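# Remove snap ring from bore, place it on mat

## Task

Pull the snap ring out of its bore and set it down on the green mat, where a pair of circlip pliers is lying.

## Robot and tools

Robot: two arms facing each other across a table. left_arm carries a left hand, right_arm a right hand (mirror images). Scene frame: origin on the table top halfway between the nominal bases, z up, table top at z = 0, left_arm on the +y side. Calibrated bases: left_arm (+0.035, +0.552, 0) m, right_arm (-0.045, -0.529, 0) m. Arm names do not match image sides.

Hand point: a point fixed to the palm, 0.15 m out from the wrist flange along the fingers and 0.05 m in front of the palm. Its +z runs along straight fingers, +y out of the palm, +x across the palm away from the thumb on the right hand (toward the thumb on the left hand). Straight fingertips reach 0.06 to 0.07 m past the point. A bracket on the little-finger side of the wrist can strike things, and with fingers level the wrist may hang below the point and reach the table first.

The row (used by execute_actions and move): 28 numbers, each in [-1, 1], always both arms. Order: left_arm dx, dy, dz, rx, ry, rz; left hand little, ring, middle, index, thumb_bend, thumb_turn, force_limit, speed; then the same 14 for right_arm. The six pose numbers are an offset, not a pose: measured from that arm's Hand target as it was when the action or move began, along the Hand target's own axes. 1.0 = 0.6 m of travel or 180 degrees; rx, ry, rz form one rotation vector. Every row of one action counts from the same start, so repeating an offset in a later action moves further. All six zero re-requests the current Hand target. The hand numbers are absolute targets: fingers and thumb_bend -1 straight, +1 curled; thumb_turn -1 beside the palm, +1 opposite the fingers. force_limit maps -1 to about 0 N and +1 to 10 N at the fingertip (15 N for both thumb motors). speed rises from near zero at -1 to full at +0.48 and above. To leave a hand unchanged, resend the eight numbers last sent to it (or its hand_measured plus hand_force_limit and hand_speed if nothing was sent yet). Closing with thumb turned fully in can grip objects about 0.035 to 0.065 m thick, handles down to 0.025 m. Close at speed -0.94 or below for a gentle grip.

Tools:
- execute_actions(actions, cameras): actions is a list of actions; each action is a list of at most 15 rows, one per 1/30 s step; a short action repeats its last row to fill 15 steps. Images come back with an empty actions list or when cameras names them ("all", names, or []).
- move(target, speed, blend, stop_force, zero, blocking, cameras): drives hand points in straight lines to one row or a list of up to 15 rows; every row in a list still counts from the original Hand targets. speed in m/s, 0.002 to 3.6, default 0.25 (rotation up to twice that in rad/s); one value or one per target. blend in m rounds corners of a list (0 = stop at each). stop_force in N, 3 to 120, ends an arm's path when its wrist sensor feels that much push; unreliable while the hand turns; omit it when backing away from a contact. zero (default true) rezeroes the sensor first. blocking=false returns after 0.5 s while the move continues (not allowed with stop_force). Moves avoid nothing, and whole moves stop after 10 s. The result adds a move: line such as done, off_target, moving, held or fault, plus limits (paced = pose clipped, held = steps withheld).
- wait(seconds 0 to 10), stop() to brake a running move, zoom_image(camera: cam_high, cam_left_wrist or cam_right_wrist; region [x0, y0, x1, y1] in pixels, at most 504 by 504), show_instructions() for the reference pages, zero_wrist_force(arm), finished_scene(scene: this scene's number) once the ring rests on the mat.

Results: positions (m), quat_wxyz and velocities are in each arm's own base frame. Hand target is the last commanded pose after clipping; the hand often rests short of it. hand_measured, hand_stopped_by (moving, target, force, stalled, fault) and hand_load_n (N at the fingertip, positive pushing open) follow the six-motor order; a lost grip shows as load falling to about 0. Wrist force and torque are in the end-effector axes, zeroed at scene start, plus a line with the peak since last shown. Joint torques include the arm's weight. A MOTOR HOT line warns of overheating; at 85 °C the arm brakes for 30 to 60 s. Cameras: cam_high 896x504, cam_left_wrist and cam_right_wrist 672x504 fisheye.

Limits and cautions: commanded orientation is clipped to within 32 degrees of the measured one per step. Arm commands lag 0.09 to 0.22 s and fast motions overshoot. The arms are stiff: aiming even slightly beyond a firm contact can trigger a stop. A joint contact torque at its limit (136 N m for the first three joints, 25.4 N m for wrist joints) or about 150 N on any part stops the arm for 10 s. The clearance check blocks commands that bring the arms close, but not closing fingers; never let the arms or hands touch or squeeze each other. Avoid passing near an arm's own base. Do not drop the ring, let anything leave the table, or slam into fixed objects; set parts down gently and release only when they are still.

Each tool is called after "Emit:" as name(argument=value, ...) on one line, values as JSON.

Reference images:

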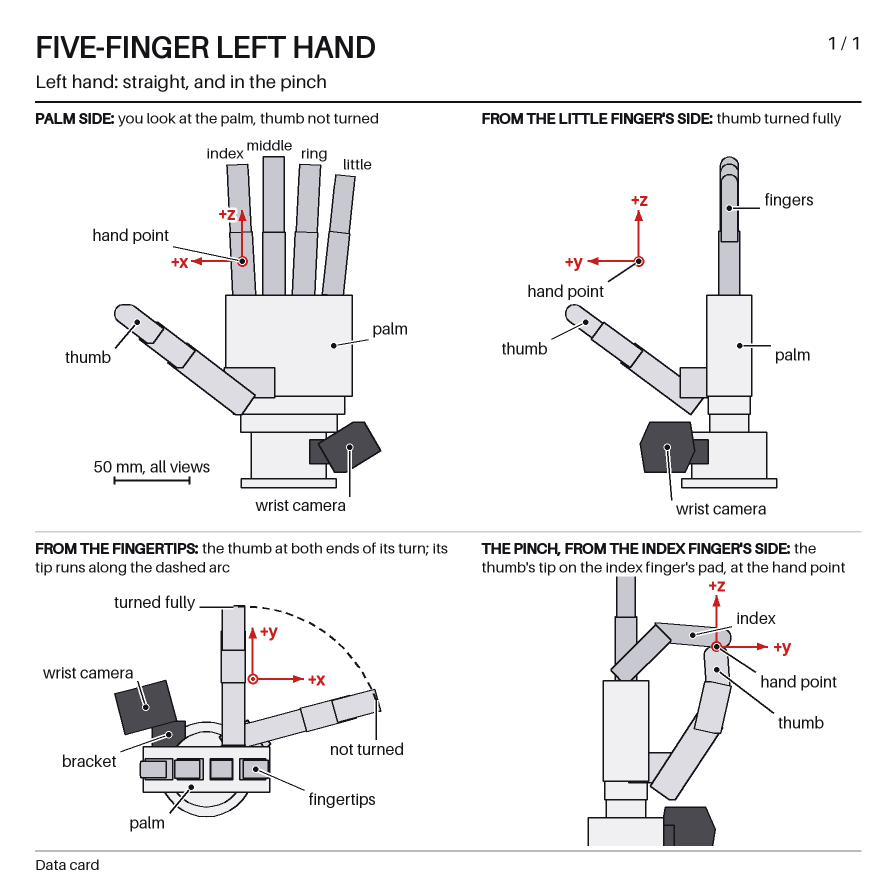

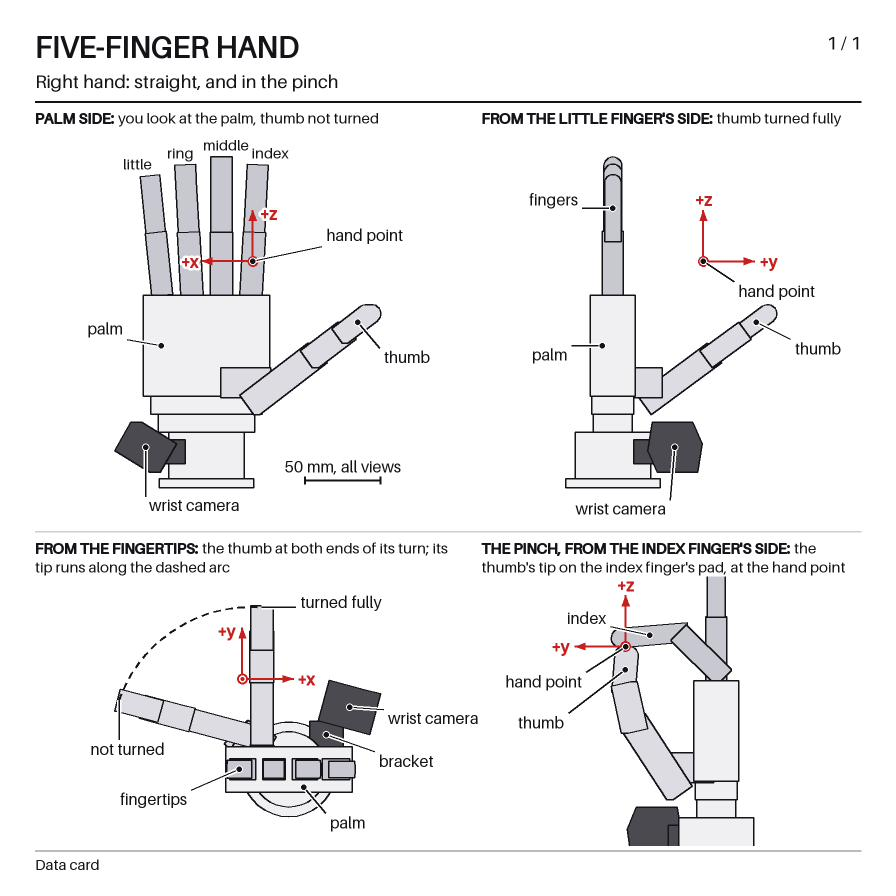

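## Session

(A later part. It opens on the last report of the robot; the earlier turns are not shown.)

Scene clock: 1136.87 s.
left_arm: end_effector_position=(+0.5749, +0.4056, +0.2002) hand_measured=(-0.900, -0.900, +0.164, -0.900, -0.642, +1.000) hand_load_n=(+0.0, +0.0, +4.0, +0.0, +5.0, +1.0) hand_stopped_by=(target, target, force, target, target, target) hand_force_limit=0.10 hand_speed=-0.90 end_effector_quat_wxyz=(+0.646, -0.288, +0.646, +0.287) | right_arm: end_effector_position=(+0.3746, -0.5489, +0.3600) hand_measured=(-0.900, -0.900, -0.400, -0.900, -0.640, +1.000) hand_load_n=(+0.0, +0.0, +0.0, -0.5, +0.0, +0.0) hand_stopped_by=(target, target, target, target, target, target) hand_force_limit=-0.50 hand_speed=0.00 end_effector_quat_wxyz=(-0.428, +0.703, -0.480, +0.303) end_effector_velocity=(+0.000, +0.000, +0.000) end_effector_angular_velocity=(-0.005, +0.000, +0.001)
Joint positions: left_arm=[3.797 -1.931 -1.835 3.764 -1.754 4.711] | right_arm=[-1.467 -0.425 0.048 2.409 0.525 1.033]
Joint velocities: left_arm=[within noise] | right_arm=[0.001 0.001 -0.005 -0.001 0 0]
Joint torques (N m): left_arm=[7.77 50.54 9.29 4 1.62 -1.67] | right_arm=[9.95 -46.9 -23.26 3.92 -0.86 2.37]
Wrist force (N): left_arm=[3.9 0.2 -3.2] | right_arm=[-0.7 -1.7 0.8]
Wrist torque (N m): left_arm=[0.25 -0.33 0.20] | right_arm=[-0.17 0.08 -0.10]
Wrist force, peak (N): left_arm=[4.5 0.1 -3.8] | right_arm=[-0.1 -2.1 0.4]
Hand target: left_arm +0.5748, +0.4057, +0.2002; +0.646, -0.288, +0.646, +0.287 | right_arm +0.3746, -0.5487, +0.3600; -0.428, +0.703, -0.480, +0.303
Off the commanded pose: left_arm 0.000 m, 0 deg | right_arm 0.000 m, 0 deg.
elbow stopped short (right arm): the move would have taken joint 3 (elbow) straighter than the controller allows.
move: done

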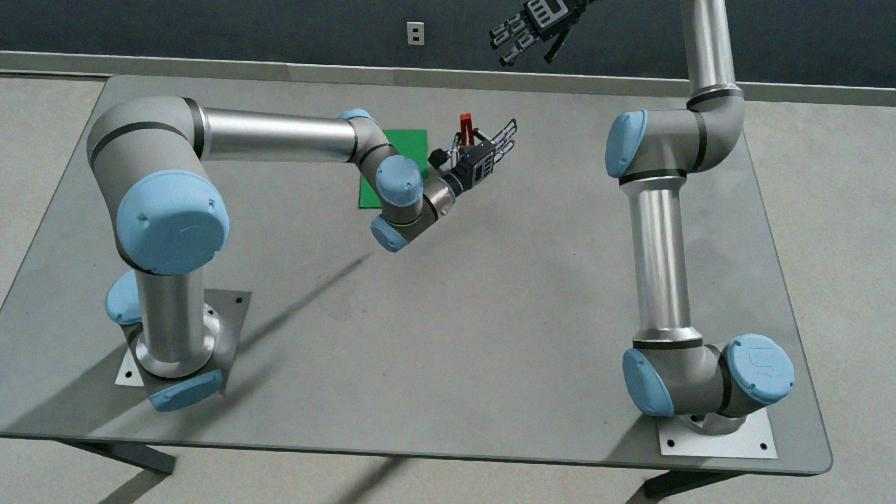

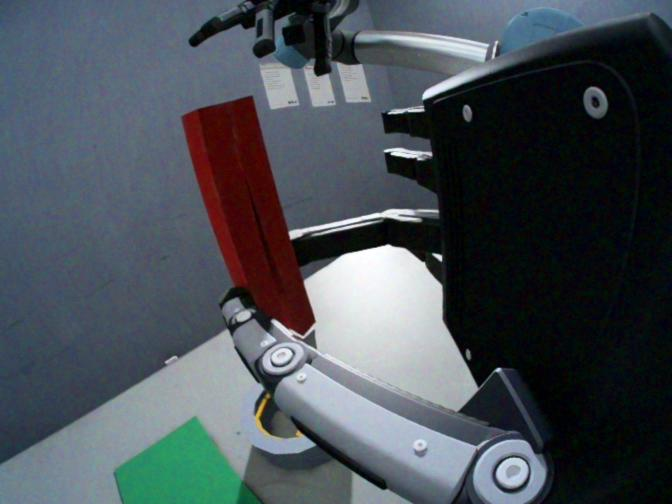

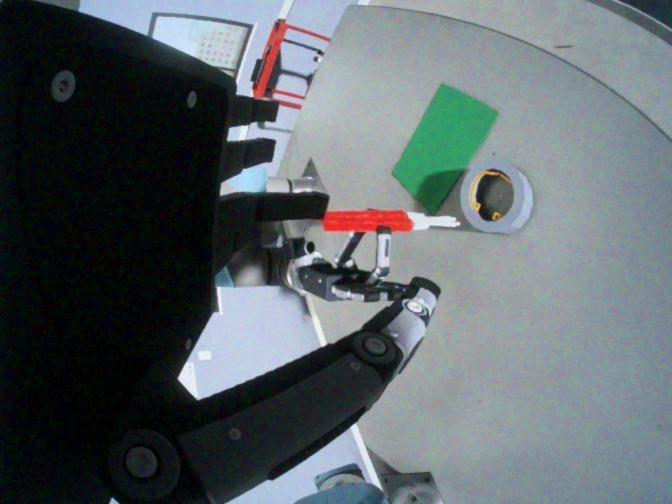

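Emit:
move(target=[[0, 0, 0, 0, 0, 0, -0.9, -0.9, 0.26, -0.9, -0.64, 1, 0.1, -0.9, -0.0658, -0.18, 0.2072, 0, 0, 0, -0.9, -0.9, -0.4, -0.9, -0.64, 1, -0.5, 0], [0, 0, 0, 0, 0, 0, -0.9, -0.9, 0.26, -0.9, -0.64, 1, 0.1, -0.9, -0.0682, -0.0387, 0.2783, 0, 0, 0, -0.9, -0.9, -0.4, -0.9, -0.64, 1, -0.5, 0]], speed=[0.15, 0.08], cameras=["all"])

Emit:
zoom_image(camera="cam_high", region=[410, 70, 560, 220])

Emit:
zoom_image(camera="cam_right_wrist", region=[180, 130, 580, 430])

Scene clock: 1162.43 s.
left_arm: end_effector_position=(+0.5748, +0.4057, +0.2002) hand_measured=(-0.900, -0.900, +0.164, -0.900, -0.642, +1.000) hand_load_n=(+0.0, +0.0, +4.0, +0.0, +5.0, +1.0) hand_stopped_by=(target, target, force, target, target, target) hand_force_limit=0.10 hand_speed=-0.90 end_effector_quat_wxyz=(+0.646, -0.288, +0.646, +0.287) | right_arm: end_effector_position=(+0.5097, -0.4545, +0.3051) hand_measured=(-0.900, -0.900, -0.400, -0.900, -0.640, +1.000) hand_load_n=(+0.0, +0.0, +0.0, +0.0, +0.0, +0.0) hand_stopped_by=(target, target, target, target, target, target) hand_force_limit=-0.50 hand_speed=0.00 end_effector_quat_wxyz=(-0.428, +0.703, -0.480, +0.303)
Joint positions: left_arm=[3.797 -1.931 -1.835 3.764 -1.754 4.711] | right_arm=[-1.231 -0.634 0.495 1.742 0.466 1.518]
Joint torques (N m): left_arm=[6.93 51.6 10.32 4.34 1.56 -1.34] | right_arm=[-9.04 -59.97 -24.35 4.24 -3.72 2.29]
Wrist force (N): left_arm=[3.9 0.2 -3.1] | right_arm=[-0.7 -1.9 0.7]
Wrist torque (N m): left_arm=[0.23 -0.32 0.20] | right_arm=[-0.17 0.07 -0.05]
Wrist force, peak (N): left_arm=[4.3 -0.1 -3.6] | right_arm=[-0.8 -2.6 2.2]
Hand target: left_arm +0.5748, +0.4057, +0.2002; +0.646, -0.288, +0.646, +0.287 | right_arm +0.5096, -0.4545, +0.3051; -0.428, +0.703, -0.480, +0.303
Off the commanded pose: left_arm 0.000 m, 0 deg | right_arm 0.000 m, 0 deg.
elbow stopped short (right arm): the move would have taken joint 3 (elbow) straighter than the controller allows.
move: done

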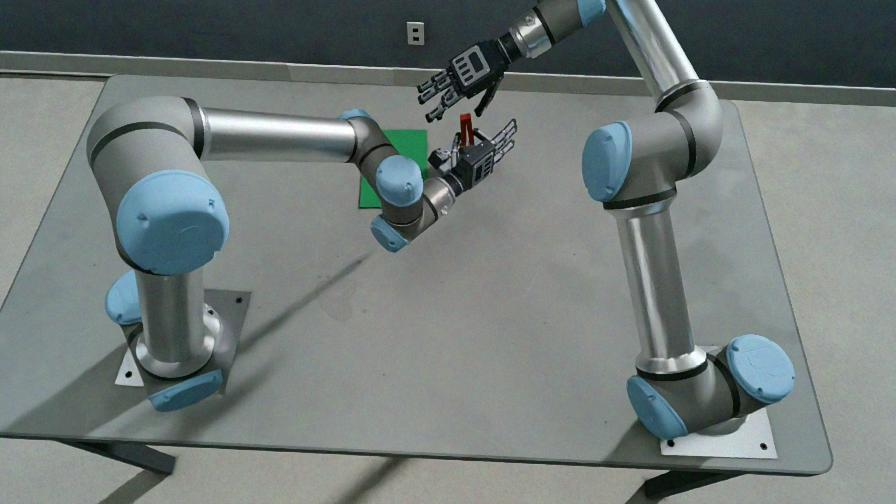

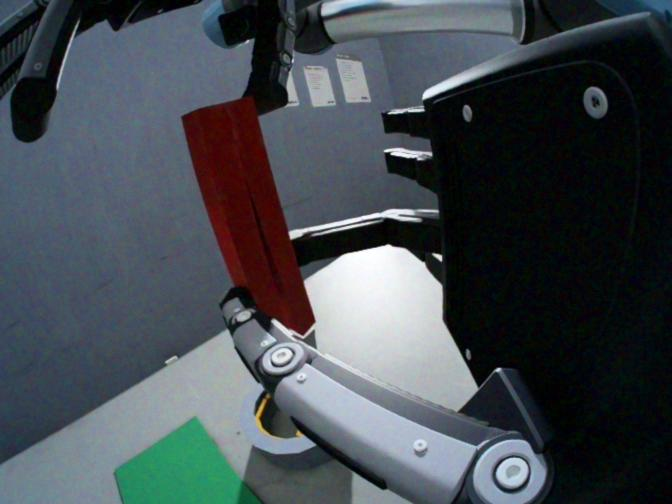

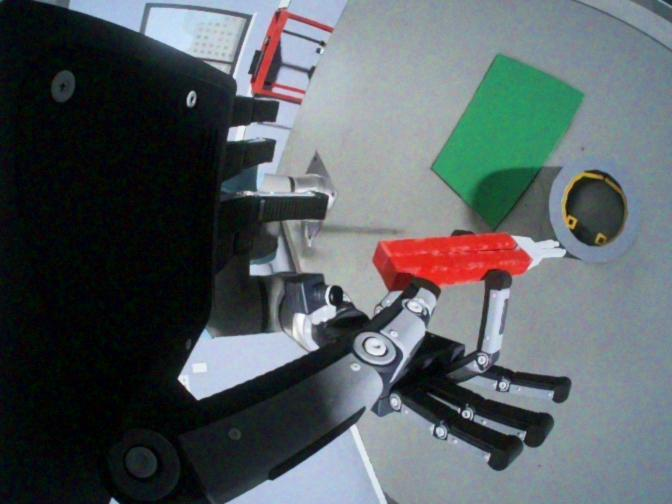

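Scaled by 3.360 from the camera's 896x504 image, which has a finer 1280x720 frame.

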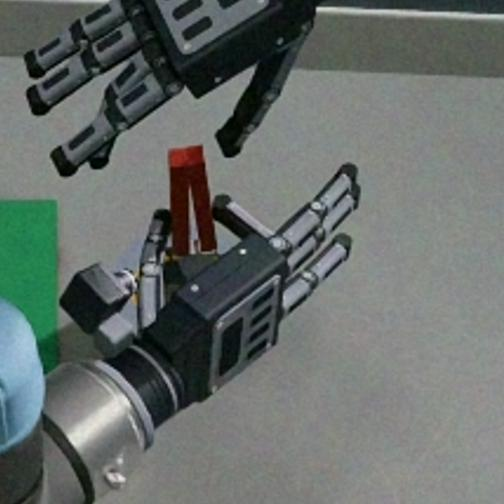

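Scaled by 1.260 from the camera's 672x504 image, which has a finer 960x720 frame.

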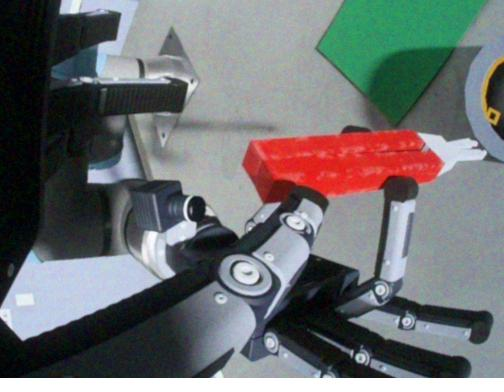

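Emit:
move(target=[[0, 0, 0, 0, 0, 0, -0.9, -0.9, 0.26, -0.9, -0.64, 1, 0.1, -0.9, -0.0003, 0.006, -0.0118, 0, 0, 0, -0.9, -0.9, -0.4, -0.9, -0.64, 1, -0.5, 0], [0, 0, 0, 0, 0, 0, -0.9, -0.9, 0.26, -0.9, -0.64, 1, 0.1, -0.9, -0.0012, 0.057, 0.0138, 0, 0, 0, -0.9, -0.9, -0.4, -0.9, -0.64, 1, -0.5, 0]], speed=0.05, cameras=["all"])

Emit:
zoom_image(camera="cam_high", region=[410, 70, 560, 220])

Emit:
zoom_image(camera="cam_left_wrist", region=[120, 0, 480, 360])

Scene clock: 1183.53 s.
left_arm: end_effector_position=(+0.5748, +0.4057, +0.2002) hand_measured=(-0.900, -0.900, +0.164, -0.900, -0.642, +1.000) hand_load_n=(+0.0, +0.0, +4.0, +0.0, +5.0, +1.0) hand_stopped_by=(target, target, force, target, target, target) hand_force_limit=0.10 hand_speed=-0.90 end_effector_quat_wxyz=(+0.646, -0.288, +0.646, +0.287) | right_arm: end_effector_position=(+0.5021, -0.4571, +0.2709) hand_measured=(-0.900, -0.900, -0.400, -0.900, -0.640, +1.000) hand_load_n=(+0.0, +0.0, +0.0, +0.0, +0.0, +0.0) hand_stopped_by=(target, target, target, target, target, target) hand_force_limit=-0.50 hand_speed=0.00 end_effector_quat_wxyz=(-0.428, +0.703, -0.480, +0.303)
Joint positions: left_arm=[3.797 -1.931 -1.835 3.764 -1.754 4.711] | right_arm=[-1.244 -0.655 0.629 1.654 0.466 1.49]
Joint torques (N m): left_arm=[7.01 50.86 10.61 4.32 1.47 -1.1] | right_arm=[6.6 -57.79 -25.5 4.27 -3.65 1.99]
Wrist force (N): left_arm=[4.1 0.1 -3.3] | right_arm=[-0.8 -1.6 0.9]
Wrist torque (N m): left_arm=[0.23 -0.36 0.22] | right_arm=[-0.14 0.09 -0.11]
Wrist force, peak (N): left_arm=[4.5 -0.2 -3.4] | right_arm=[-0.6 -2.3 0.4]
Hand target: left_arm +0.5748, +0.4057, +0.2002; +0.646, -0.288, +0.646, +0.287 | right_arm +0.5021, -0.4572, +0.2709; -0.428, +0.703, -0.480, +0.303
Off the commanded pose: left_arm 0.000 m, 0 deg | right_arm 0.000 m, 0 deg.
move: done

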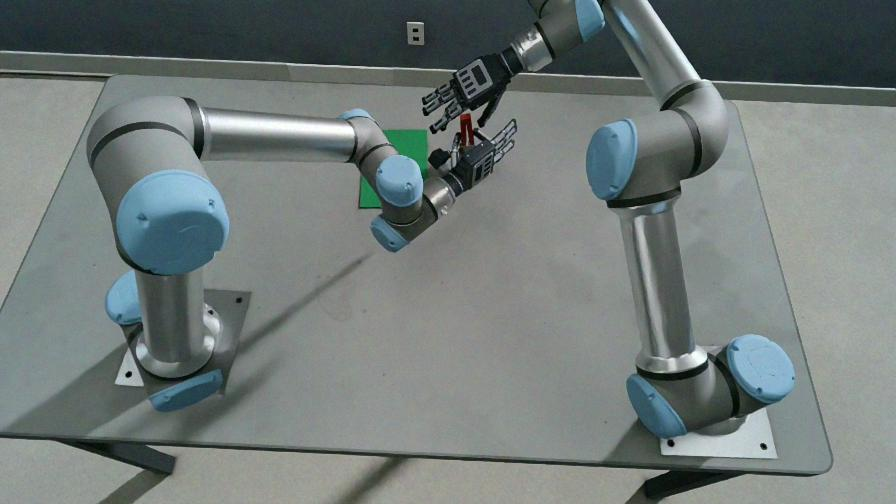

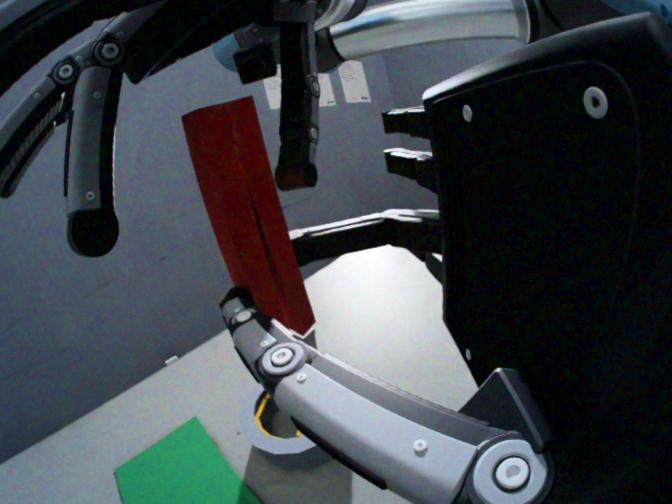

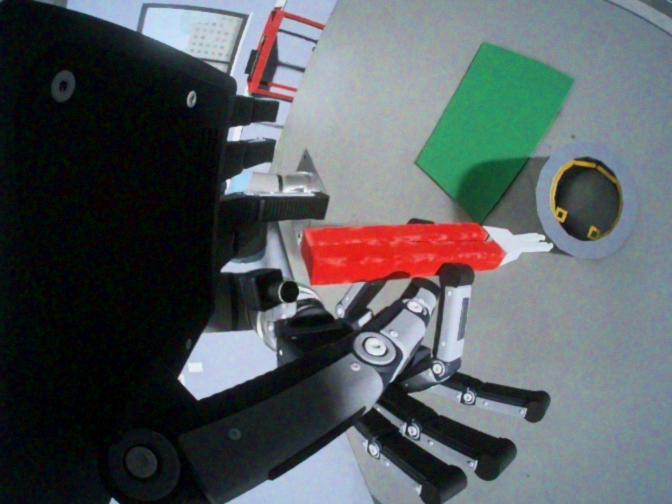

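Scaled by 3.360 from the camera's 896x504 image, which has a finer 1280x720 frame.

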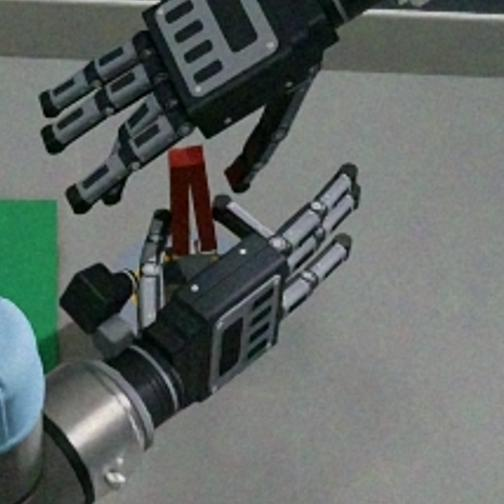

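Scaled by 1.400 from the camera's 672x504 image, which has a finer 960x720 frame.

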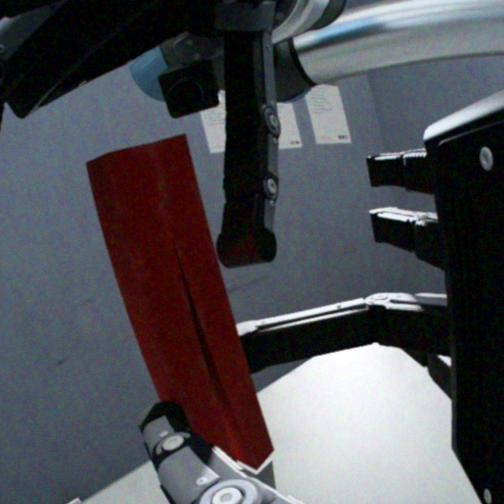

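Emit:
move(target=[0, 0, 0, 0, 0, 0, -0.9, -0.9, 0.26, -0.9, -0.64, 1, 0.1, -0.9, 0, 0, 0, 0, 0, 0, -0.9, -0.9, 0.4, -0.9, -0.64, 1, -0.2, -0.85], speed=0.05, cameras=["all"])

Emit:
zoom_image(camera="cam_high", region=[410, 70, 560, 220])

Emit:
zoom_image(camera="cam_left_wrist", region=[120, 0, 480, 360])

Scene clock: 1190.07 s.
left_arm: end_effector_position=(+0.5748, +0.4057, +0.2002) hand_measured=(-0.900, -0.900, +0.164, -0.900, -0.642, +1.000) hand_load_n=(+0.0, +0.0, +8.5, +0.0, +4.5, -3.5) hand_stopped_by=(target, target, force, target, target, target) hand_force_limit=0.10 hand_speed=-0.90 end_effector_quat_wxyz=(+0.646, -0.288, +0.646, +0.287) | right_arm: end_effector_position=(+0.5021, -0.4572, +0.2709) hand_measured=(-0.900, -0.900, +0.112, -0.900, -0.640, +1.000) hand_load_n=(+0.0, +0.0, +4.5, +0.0, +0.0, +0.0) hand_stopped_by=(target, target, force, target, target, target) hand_force_limit=-0.20 hand_speed=-0.85 end_effector_quat_wxyz=(-0.429, +0.703, -0.480, +0.303)
Joint positions: left_arm=[3.797 -1.931 -1.835 3.764 -1.754 4.711] | right_arm=[-1.244 -0.655 0.629 1.654 0.466 1.49]
Joint torques (N m): left_arm=[7.45 50.27 10.59 4.31 0.24 -0.98] | right_arm=[-10.63 -44.88 -20.5 2.87 -2.11 -1.23]
Wrist force (N): left_arm=[4.6 -2.2 0.1] | right_arm=[-0.5 -3.5 4.1]
Wrist torque (N m): left_arm=[0.20 -0.24 0.37] | right_arm=[-0.07 0.05 -0.15]
Wrist force, peak (N): left_arm=[4.4 0.3 -3.6] | right_arm=[-0.4 -3.8 4.3]
Hand target: left_arm +0.5748, +0.4057, +0.2002; +0.646, -0.288, +0.646, +0.287 | right_arm +0.5021, -0.4572, +0.2709; -0.428, +0.703, -0.480, +0.303
Off the commanded pose: left_arm 0.000 m, 0 deg | right_arm 0.000 m, 0 deg.
move: done

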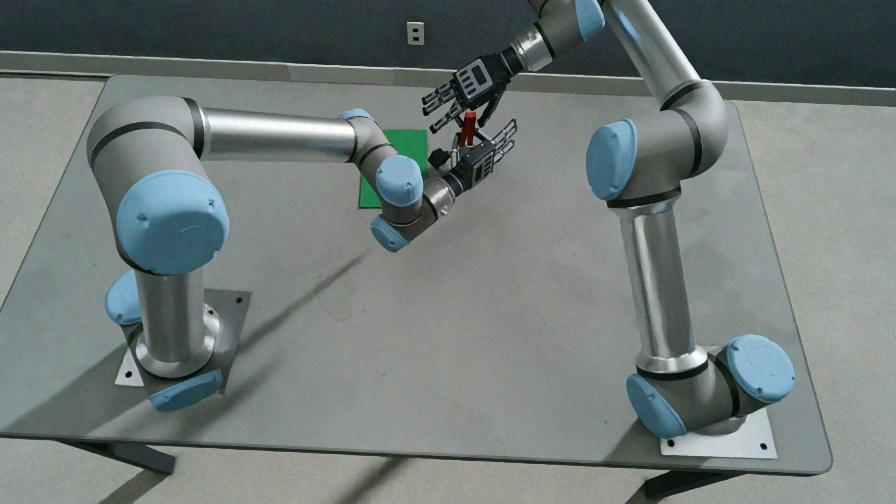

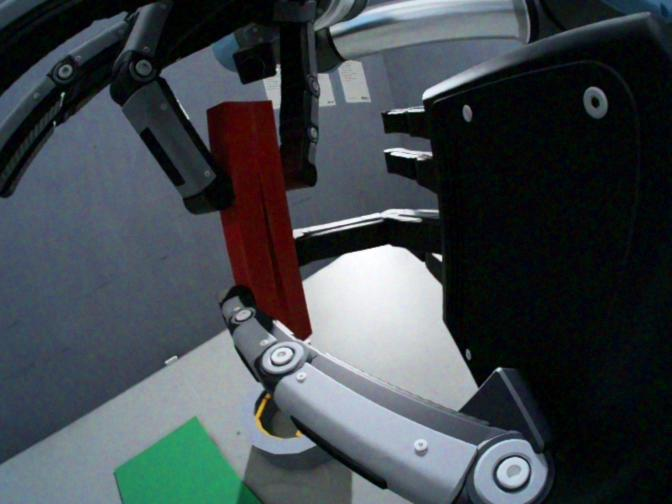

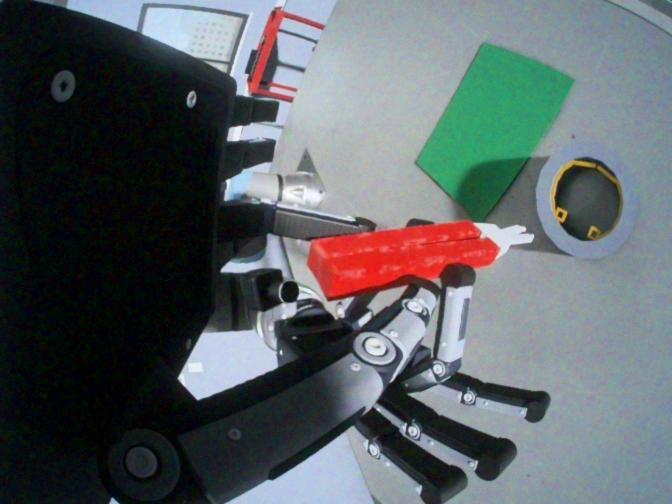

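Scaled by 3.360 from the camera's 896x504 image, which has a finer 1280x720 frame.

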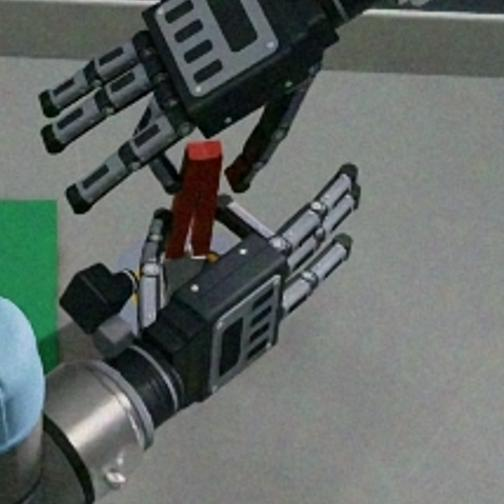

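Scaled by 1.400 from the camera's 672x504 image, which has a finer 960x720 frame.

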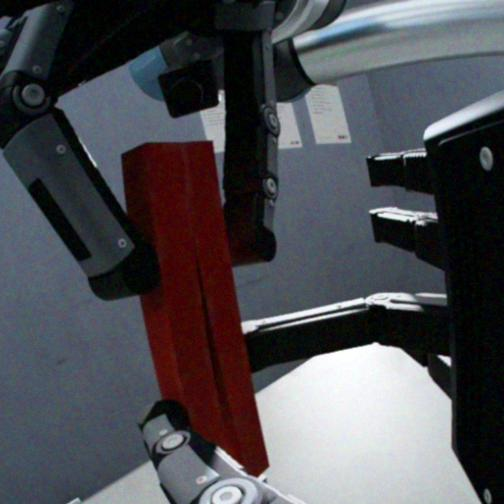

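Emit:
move(target=[0, 0, 0, 0, 0, 0, -0.9, -0.9, 0.26, -0.9, -0.64, 1, 0.1, -0.9, 0.0002, -0.0022, 0.0045, 0, 0, 0, -0.9, -0.9, 0.4, -0.9, -0.64, 1, -0.2, -0.85], speed=0.02, cameras=["cam_left_wrist", "cam_right_wrist"])

Emit:
zoom_image(camera="cam_left_wrist", region=[120, 0, 480, 360])

Scene clock: 1195.20 s.
left_arm: end_effector_position=(+0.5748, +0.4057, +0.2002) hand_measured=(-0.900, -0.900, +0.164, -0.900, -0.642, +1.000) hand_load_n=(+0.0, +0.0, +4.0, +0.0, +5.0, +3.0) hand_stopped_by=(target, target, force, target, target, target) hand_force_limit=0.10 hand_speed=-0.90 end_effector_quat_wxyz=(+0.646, -0.288, +0.646, +0.287) | right_arm: end_effector_position=(+0.5050, -0.4562, +0.2708) hand_measured=(-0.900, -0.900, +0.112, -0.900, -0.640, +1.000) hand_load_n=(+0.0, +0.0, +0.0, +0.0, +0.0, +0.0) hand_stopped_by=(target, target, force, target, target, target) hand_force_limit=-0.20 hand_speed=-0.85 end_effector_quat_wxyz=(-0.428, +0.703, -0.480, +0.303)
Joint positions: left_arm=[3.797 -1.931 -1.835 3.764 -1.754 4.711] | right_arm=[-1.239 -0.652 0.621 1.65 0.466 1.501]
Joint torques (N m): left_arm=[7.24 46.9 10.4 4.3 -1.6 -0.67] | right_arm=[3.35 -48.63 -15.44 1.68 -3.72 -0.02]
Wrist force (N): left_arm=[3.9 0.0 -3.1] | right_arm=[-0.7 -1.6 0.4]
Wrist torque (N m): left_arm=[0.23 -0.33 0.22] | right_arm=[-0.09 0.09 -0.17]
Wrist force, peak (N): left_arm=[4.2 0.0 -3.3] | right_arm=[-0.6 -3.7 4.6]
Hand target: left_arm +0.5748, +0.4057, +0.2002; +0.646, -0.288, +0.646, +0.287 | right_arm +0.5049, -0.4562, +0.2708; -0.428, +0.703, -0.480, +0.303
Off the commanded pose: left_arm 0.000 m, 0 deg | right_arm 0.000 m, 0 deg.
move: done
Images, in order (width x height): cam_left_wrist 672x504, cam_right_wrist 672x504.

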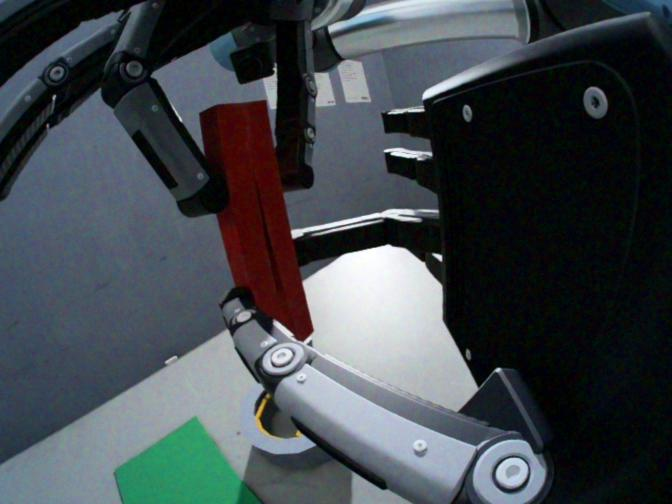

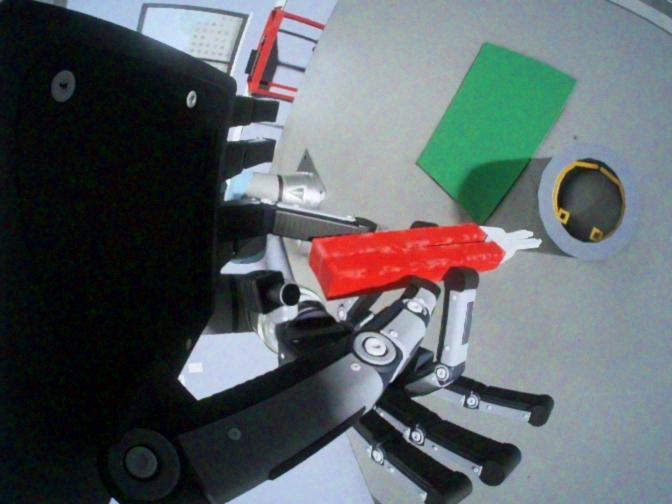

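Scaled by 1.400 from the camera's 672x504 image, which has a finer 960x720 frame.

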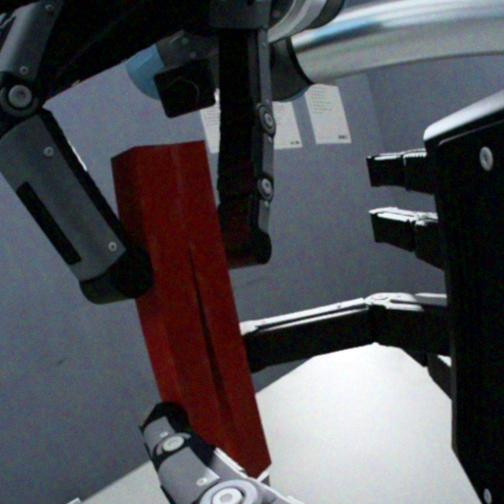

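Emit:
move(target=[0, 0, 0, 0, 0, 0, -0.9, -0.9, 0.26, -0.9, -0.64, 1, 0.1, -0.9, 0, 0, 0, 0, 0, 0, -0.9, -0.9, 0.42, -0.9, -0.64, 1, -0.05, -0.88], speed=0.02, cameras=["cam_left_wrist", "cam_right_wrist"])

Emit:
zoom_image(camera="cam_left_wrist", region=[120, 0, 480, 360])

Scene clock: 1198.77 s.
left_arm: end_effector_position=(+0.5748, +0.4057, +0.2002) hand_measured=(-0.900, -0.900, +0.164, -0.900, -0.642, +1.000) hand_load_n=(+0.0, +0.0, +8.5, +0.0, +5.0, -4.0) hand_stopped_by=(target, target, force, target, target, target) hand_force_limit=0.10 hand_speed=-0.90 end_effector_quat_wxyz=(+0.646, -0.288, +0.646, +0.287) | right_arm: end_effector_position=(+0.5049, -0.4562, +0.2708) hand_measured=(-0.900, -0.900, +0.154, -0.900, -0.640, +1.000) hand_load_n=(+0.0, +0.0, +4.5, +0.0, +0.0, +0.0) hand_stopped_by=(target, target, force, target, target, target) hand_force_limit=-0.05 hand_speed=-0.88 end_effector_quat_wxyz=(-0.429, +0.703, -0.480, +0.303)
Joint positions: left_arm=[3.797 -1.931 -1.835 3.764 -1.754 4.711] | right_arm=[-1.239 -0.652 0.621 1.65 0.466 1.501]
Joint torques (N m): left_arm=[7.8 43.18 11.46 4.25 -0.03 -0.61] | right_arm=[-12.77 -60.15 -12.17 4.39 -2 -2.17]
Wrist force (N): left_arm=[3.7 -2.1 0.7] | right_arm=[-0.6 -3.1 4.5]
Wrist torque (N m): left_arm=[0.19 -0.12 0.33] | right_arm=[-0.07 0.05 -0.21]
Wrist force, peak (N): left_arm=[4.2 -0.2 -3.6] | right_arm=[-0.6 -3.4 4.4]
Hand target: left_arm +0.5748, +0.4057, +0.2002; +0.646, -0.288, +0.646, +0.287 | right_arm +0.5049, -0.4562, +0.2708; -0.428, +0.703, -0.480, +0.303
Off the commanded pose: left_arm 0.000 m, 0 deg | right_arm 0.000 m, 0 deg.
move: done
Images, in order (width x height): cam_left_wrist 672x504, cam_right_wrist 672x504.

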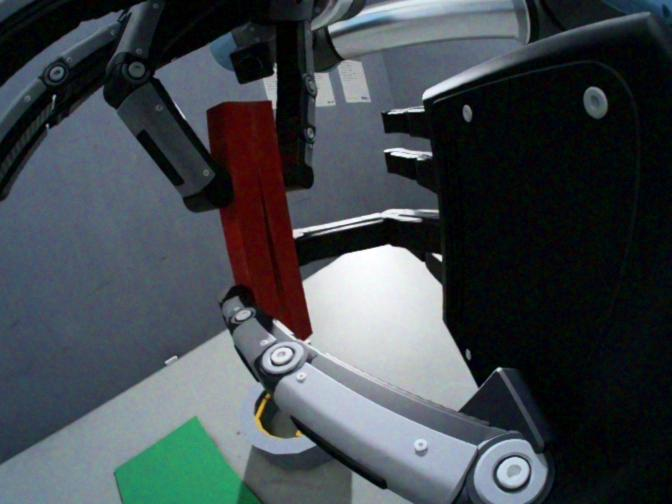

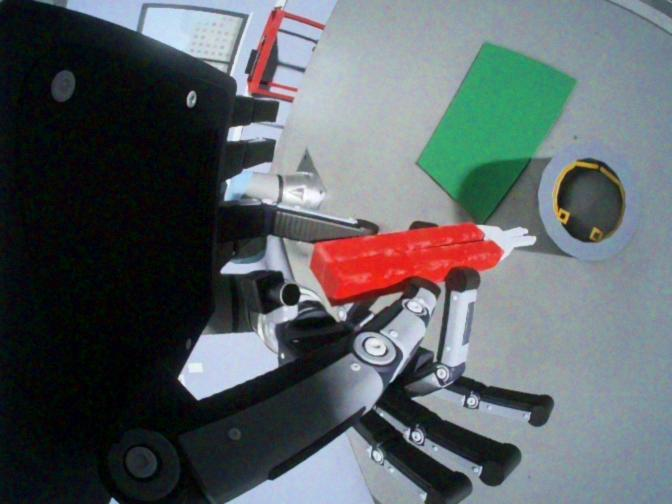

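Scaled by 1.400 from the camera's 672x504 image, which has a finer 960x720 frame.

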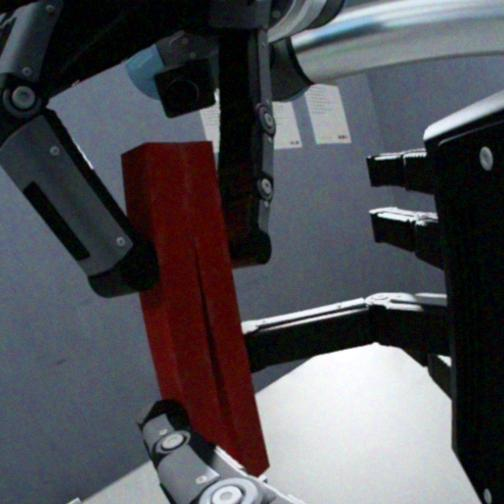

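Emit:
move(target=[0, 0, 0, 0, 0, 0, -0.9, -0.9, 0.26, -0.9, -0.64, 1, 0.1, -0.9, 0, 0, 0, 0, 0, 0, -0.9, -0.9, 0.42, -0.9, -0.4, 1, -0.35, -0.88], speed=0.02, cameras=["all"])

Emit:
zoom_image(camera="cam_left_wrist", region=[120, 0, 480, 360])

Emit:
zoom_image(camera="cam_high", region=[430, 80, 530, 180])

Scene clock: 1216.07 s.
left_arm: end_effector_position=(+0.5748, +0.4057, +0.2002) hand_measured=(-0.900, -0.900, +0.164, -0.900, -0.642, +1.000) hand_load_n=(+0.0, +0.0, +7.5, +0.0, +4.5, -3.0) hand_stopped_by=(target, target, force, target, target, target) hand_force_limit=0.10 hand_speed=-0.90 end_effector_quat_wxyz=(+0.646, -0.288, +0.646, +0.287) | right_arm: end_effector_position=(+0.5049, -0.4562, +0.2708) hand_measured=(-0.900, -0.900, +0.154, -0.900, -0.570, +1.000) hand_load_n=(+0.0, +0.0, +8.0, +0.0, +5.0, +1.0) hand_stopped_by=(target, target, force, target, force, target) hand_force_limit=-0.35 hand_speed=-0.88 end_effector_quat_wxyz=(-0.428, +0.703, -0.480, +0.303)
Joint positions: left_arm=[3.797 -1.931 -1.835 3.764 -1.754 4.711] | right_arm=[-1.239 -0.652 0.621 1.65 0.466 1.501]
Joint torques (N m): left_arm=[7.22 40.41 11.53 3.82 -2.36 -0.35] | right_arm=[-12.83 -60.37 -13.71 4.45 0.22 -2.26]
Wrist force (N): left_arm=[2.4 -1.5 -0.6] | right_arm=[-0.9 -1.4 4.1]
Wrist torque (N m): left_arm=[0.19 -0.23 0.34] | right_arm=[-0.08 0.07 -0.16]
Wrist force, peak (N): left_arm=[4.2 -2.2 0.5] | right_arm=[-0.4 -3.4 4.7]
Hand target: left_arm +0.5748, +0.4057, +0.2002; +0.646, -0.288, +0.646, +0.287 | right_arm +0.5049, -0.4562, +0.2708; -0.428, +0.703, -0.480, +0.303
Off the commanded pose: left_arm 0.000 m, 0 deg | right_arm 0.000 m, 0 deg.
move: done

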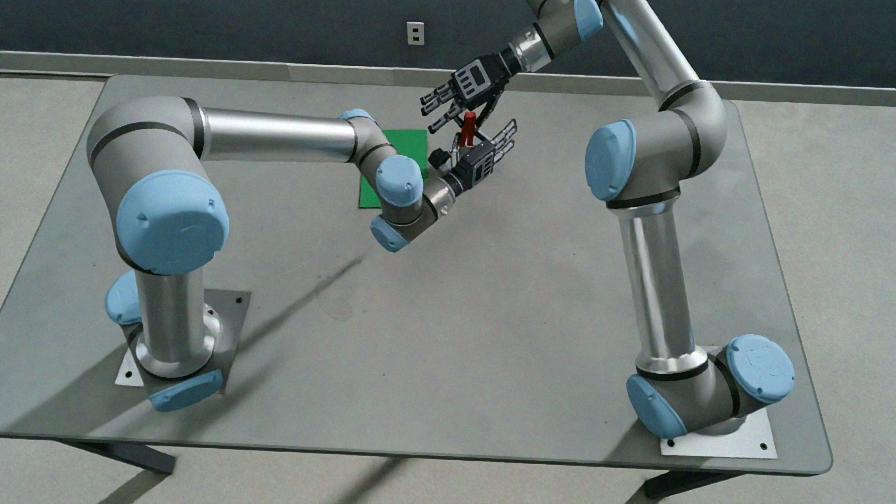

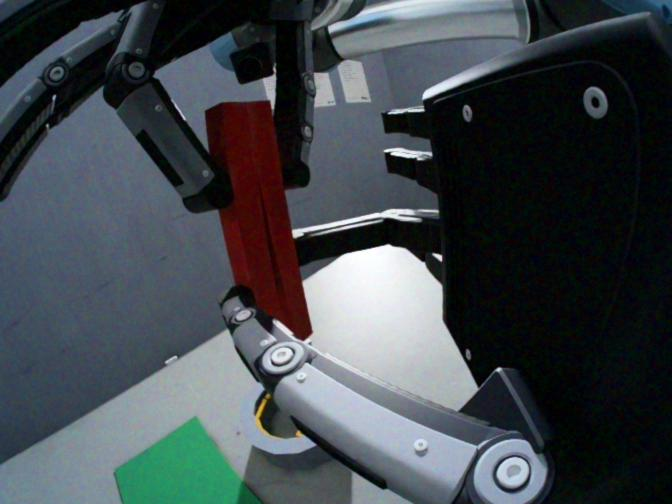

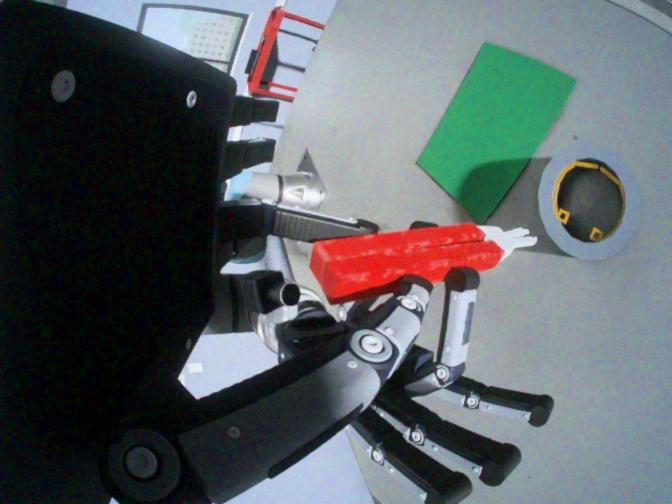

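Scaled by 1.400 from the camera's 672x504 image, which has a finer 960x720 frame.

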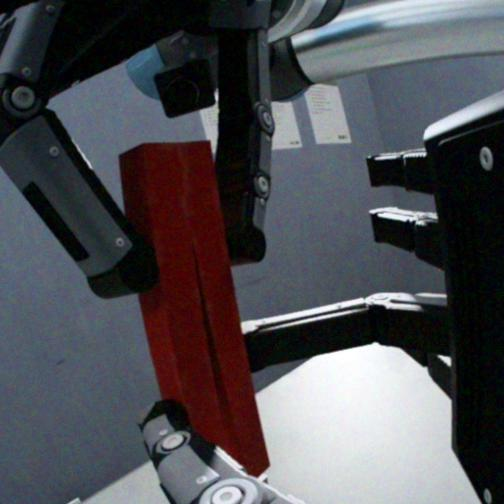

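Scaled by 5.040 from the camera's 896x504 image, which has a finer 1280x720 frame.

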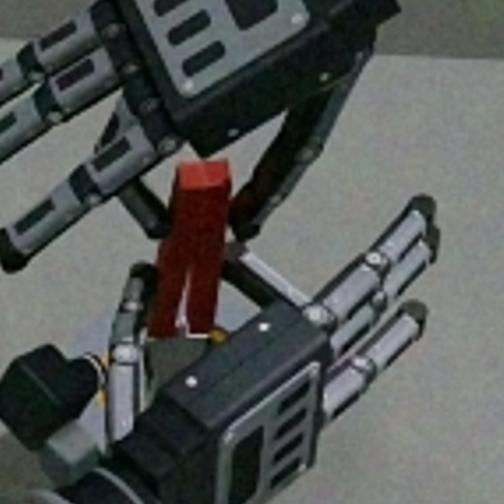

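Emit:
move(target=[0, 0, 0, 0, 0, 0, -0.9, -0.9, -0.1, -0.9, -0.64, 1, 0.1, -0.6, 0, 0, 0, 0, 0, 0, -0.9, -0.9, 0.42, -0.9, -0.4, 1, -0.35, -0.88], speed=0.02, cameras=["all"])

Emit:
zoom_image(camera="cam_left_wrist", region=[120, 0, 480, 360])

Emit:
zoom_image(camera="cam_right_wrist", region=[270, 170, 570, 350])

Scene clock: 1221.70 s.
left_arm: end_effector_position=(+0.5748, +0.4057, +0.2002) hand_measured=(-0.900, -0.900, -0.100, -0.900, -0.640, +1.000) hand_load_n=(+0.0, +0.0, +0.0, +0.0, +0.0, +0.0) hand_stopped_by=(target, target, target, target, target, target) hand_force_limit=0.10 hand_speed=-0.60 end_effector_quat_wxyz=(+0.646, -0.288, +0.646, +0.287) | right_arm: end_effector_position=(+0.5049, -0.4562, +0.2708) hand_measured=(-0.900, -0.900, +0.154, -0.900, -0.570, +1.000) hand_load_n=(+0.0, -0.5, +5.5, +0.0, +5.5, +0.0) hand_stopped_by=(target, target, force, target, force, target) hand_force_limit=-0.35 hand_speed=-0.88 end_effector_quat_wxyz=(-0.428, +0.703, -0.480, +0.303)
Joint positions: left_arm=[3.797 -1.931 -1.835 3.764 -1.754 4.711] | right_arm=[-1.239 -0.652 0.621 1.65 0.466 1.501]
Joint torques (N m): left_arm=[7.09 36.71 12.15 1.09 -0.8 -0.19] | right_arm=[-13.12 -60.02 -15.42 4.49 -3.13 -2.07]
Wrist force (N): left_arm=[2.5 0.0 -3.2] | right_arm=[-0.9 -0.4 1.4]
Wrist torque (N m): left_arm=[0.22 -0.33 0.25] | right_arm=[-0.13 0.09 -0.16]
Wrist force, peak (N): left_arm=[2.3 0.0 -4.0] | right_arm=[-0.8 -1.5 4.5]
Hand target: left_arm +0.5748, +0.4057, +0.2002; +0.646, -0.288, +0.646, +0.287 | right_arm +0.5049, -0.4562, +0.2708; -0.428, +0.703, -0.480, +0.303
Off the commanded pose: left_arm 0.000 m, 0 deg | right_arm 0.000 m, 0 deg.
move: done

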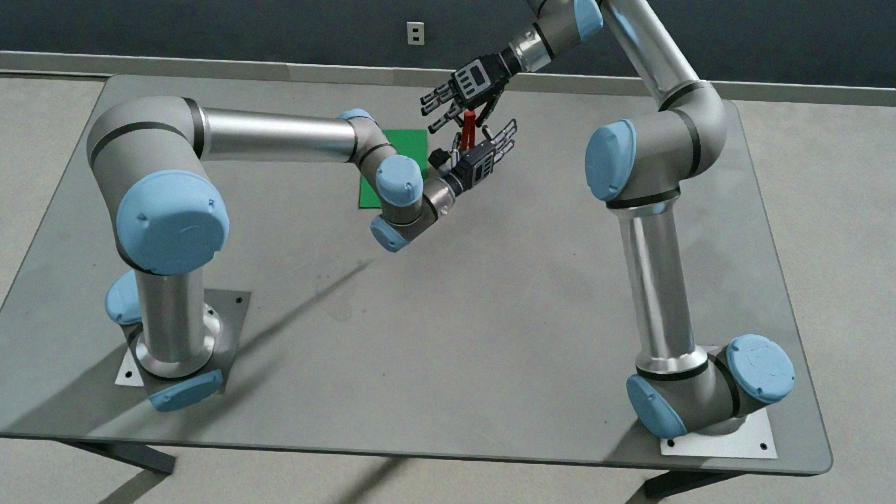

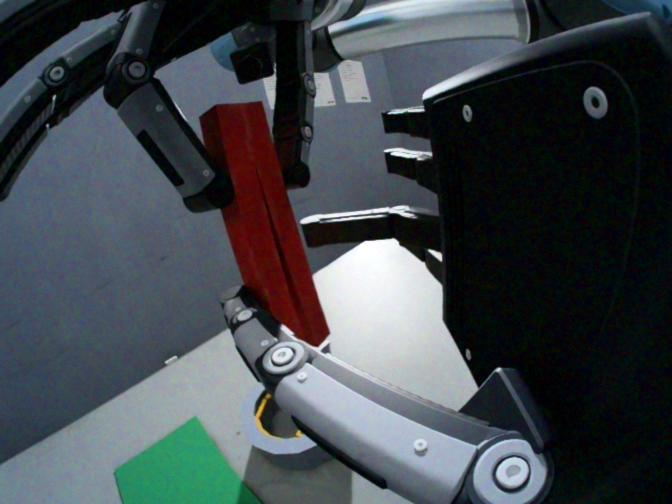

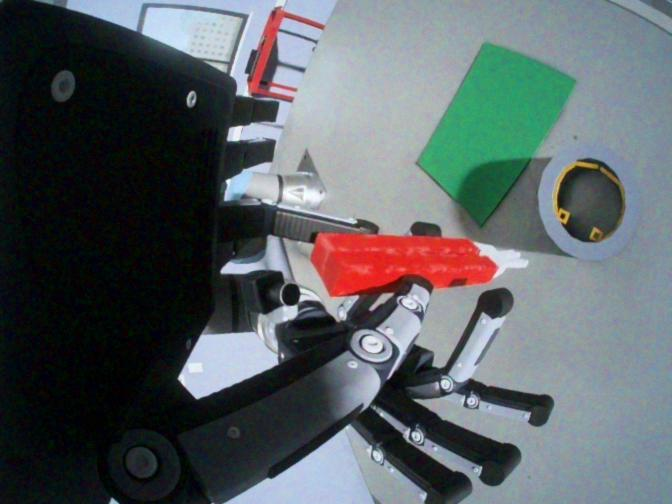

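Scaled by 1.400 from the camera's 672x504 image, which has a finer 960x720 frame.

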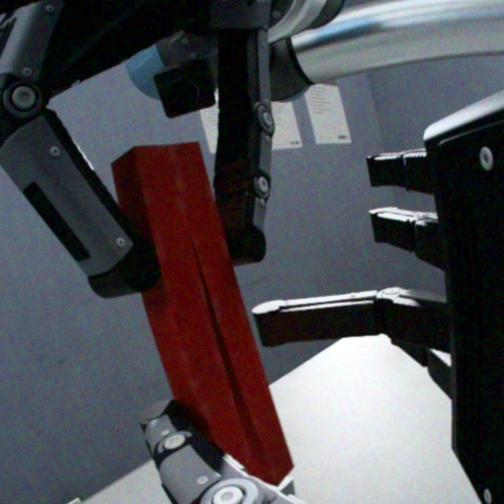

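Scaled by 1.680 from the camera's 672x504 image, which has a finer 960x720 frame.

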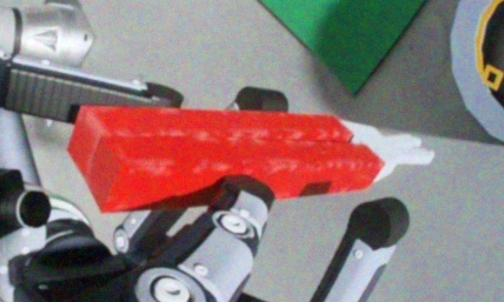

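Emit:
zoom_image(camera="cam_high", region=[430, 80, 530, 180])

Scaled by 5.040 from the camera's 896x504 image, which has a finer 1280x720 frame.

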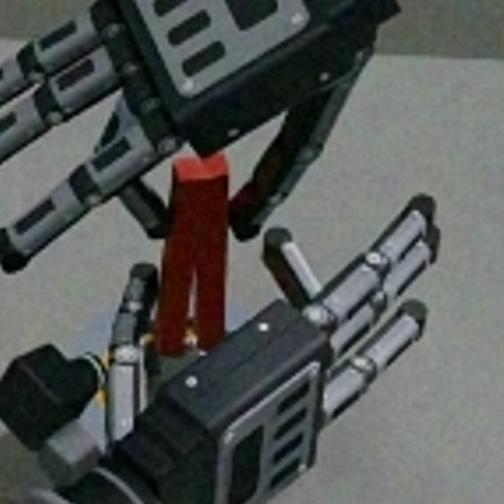

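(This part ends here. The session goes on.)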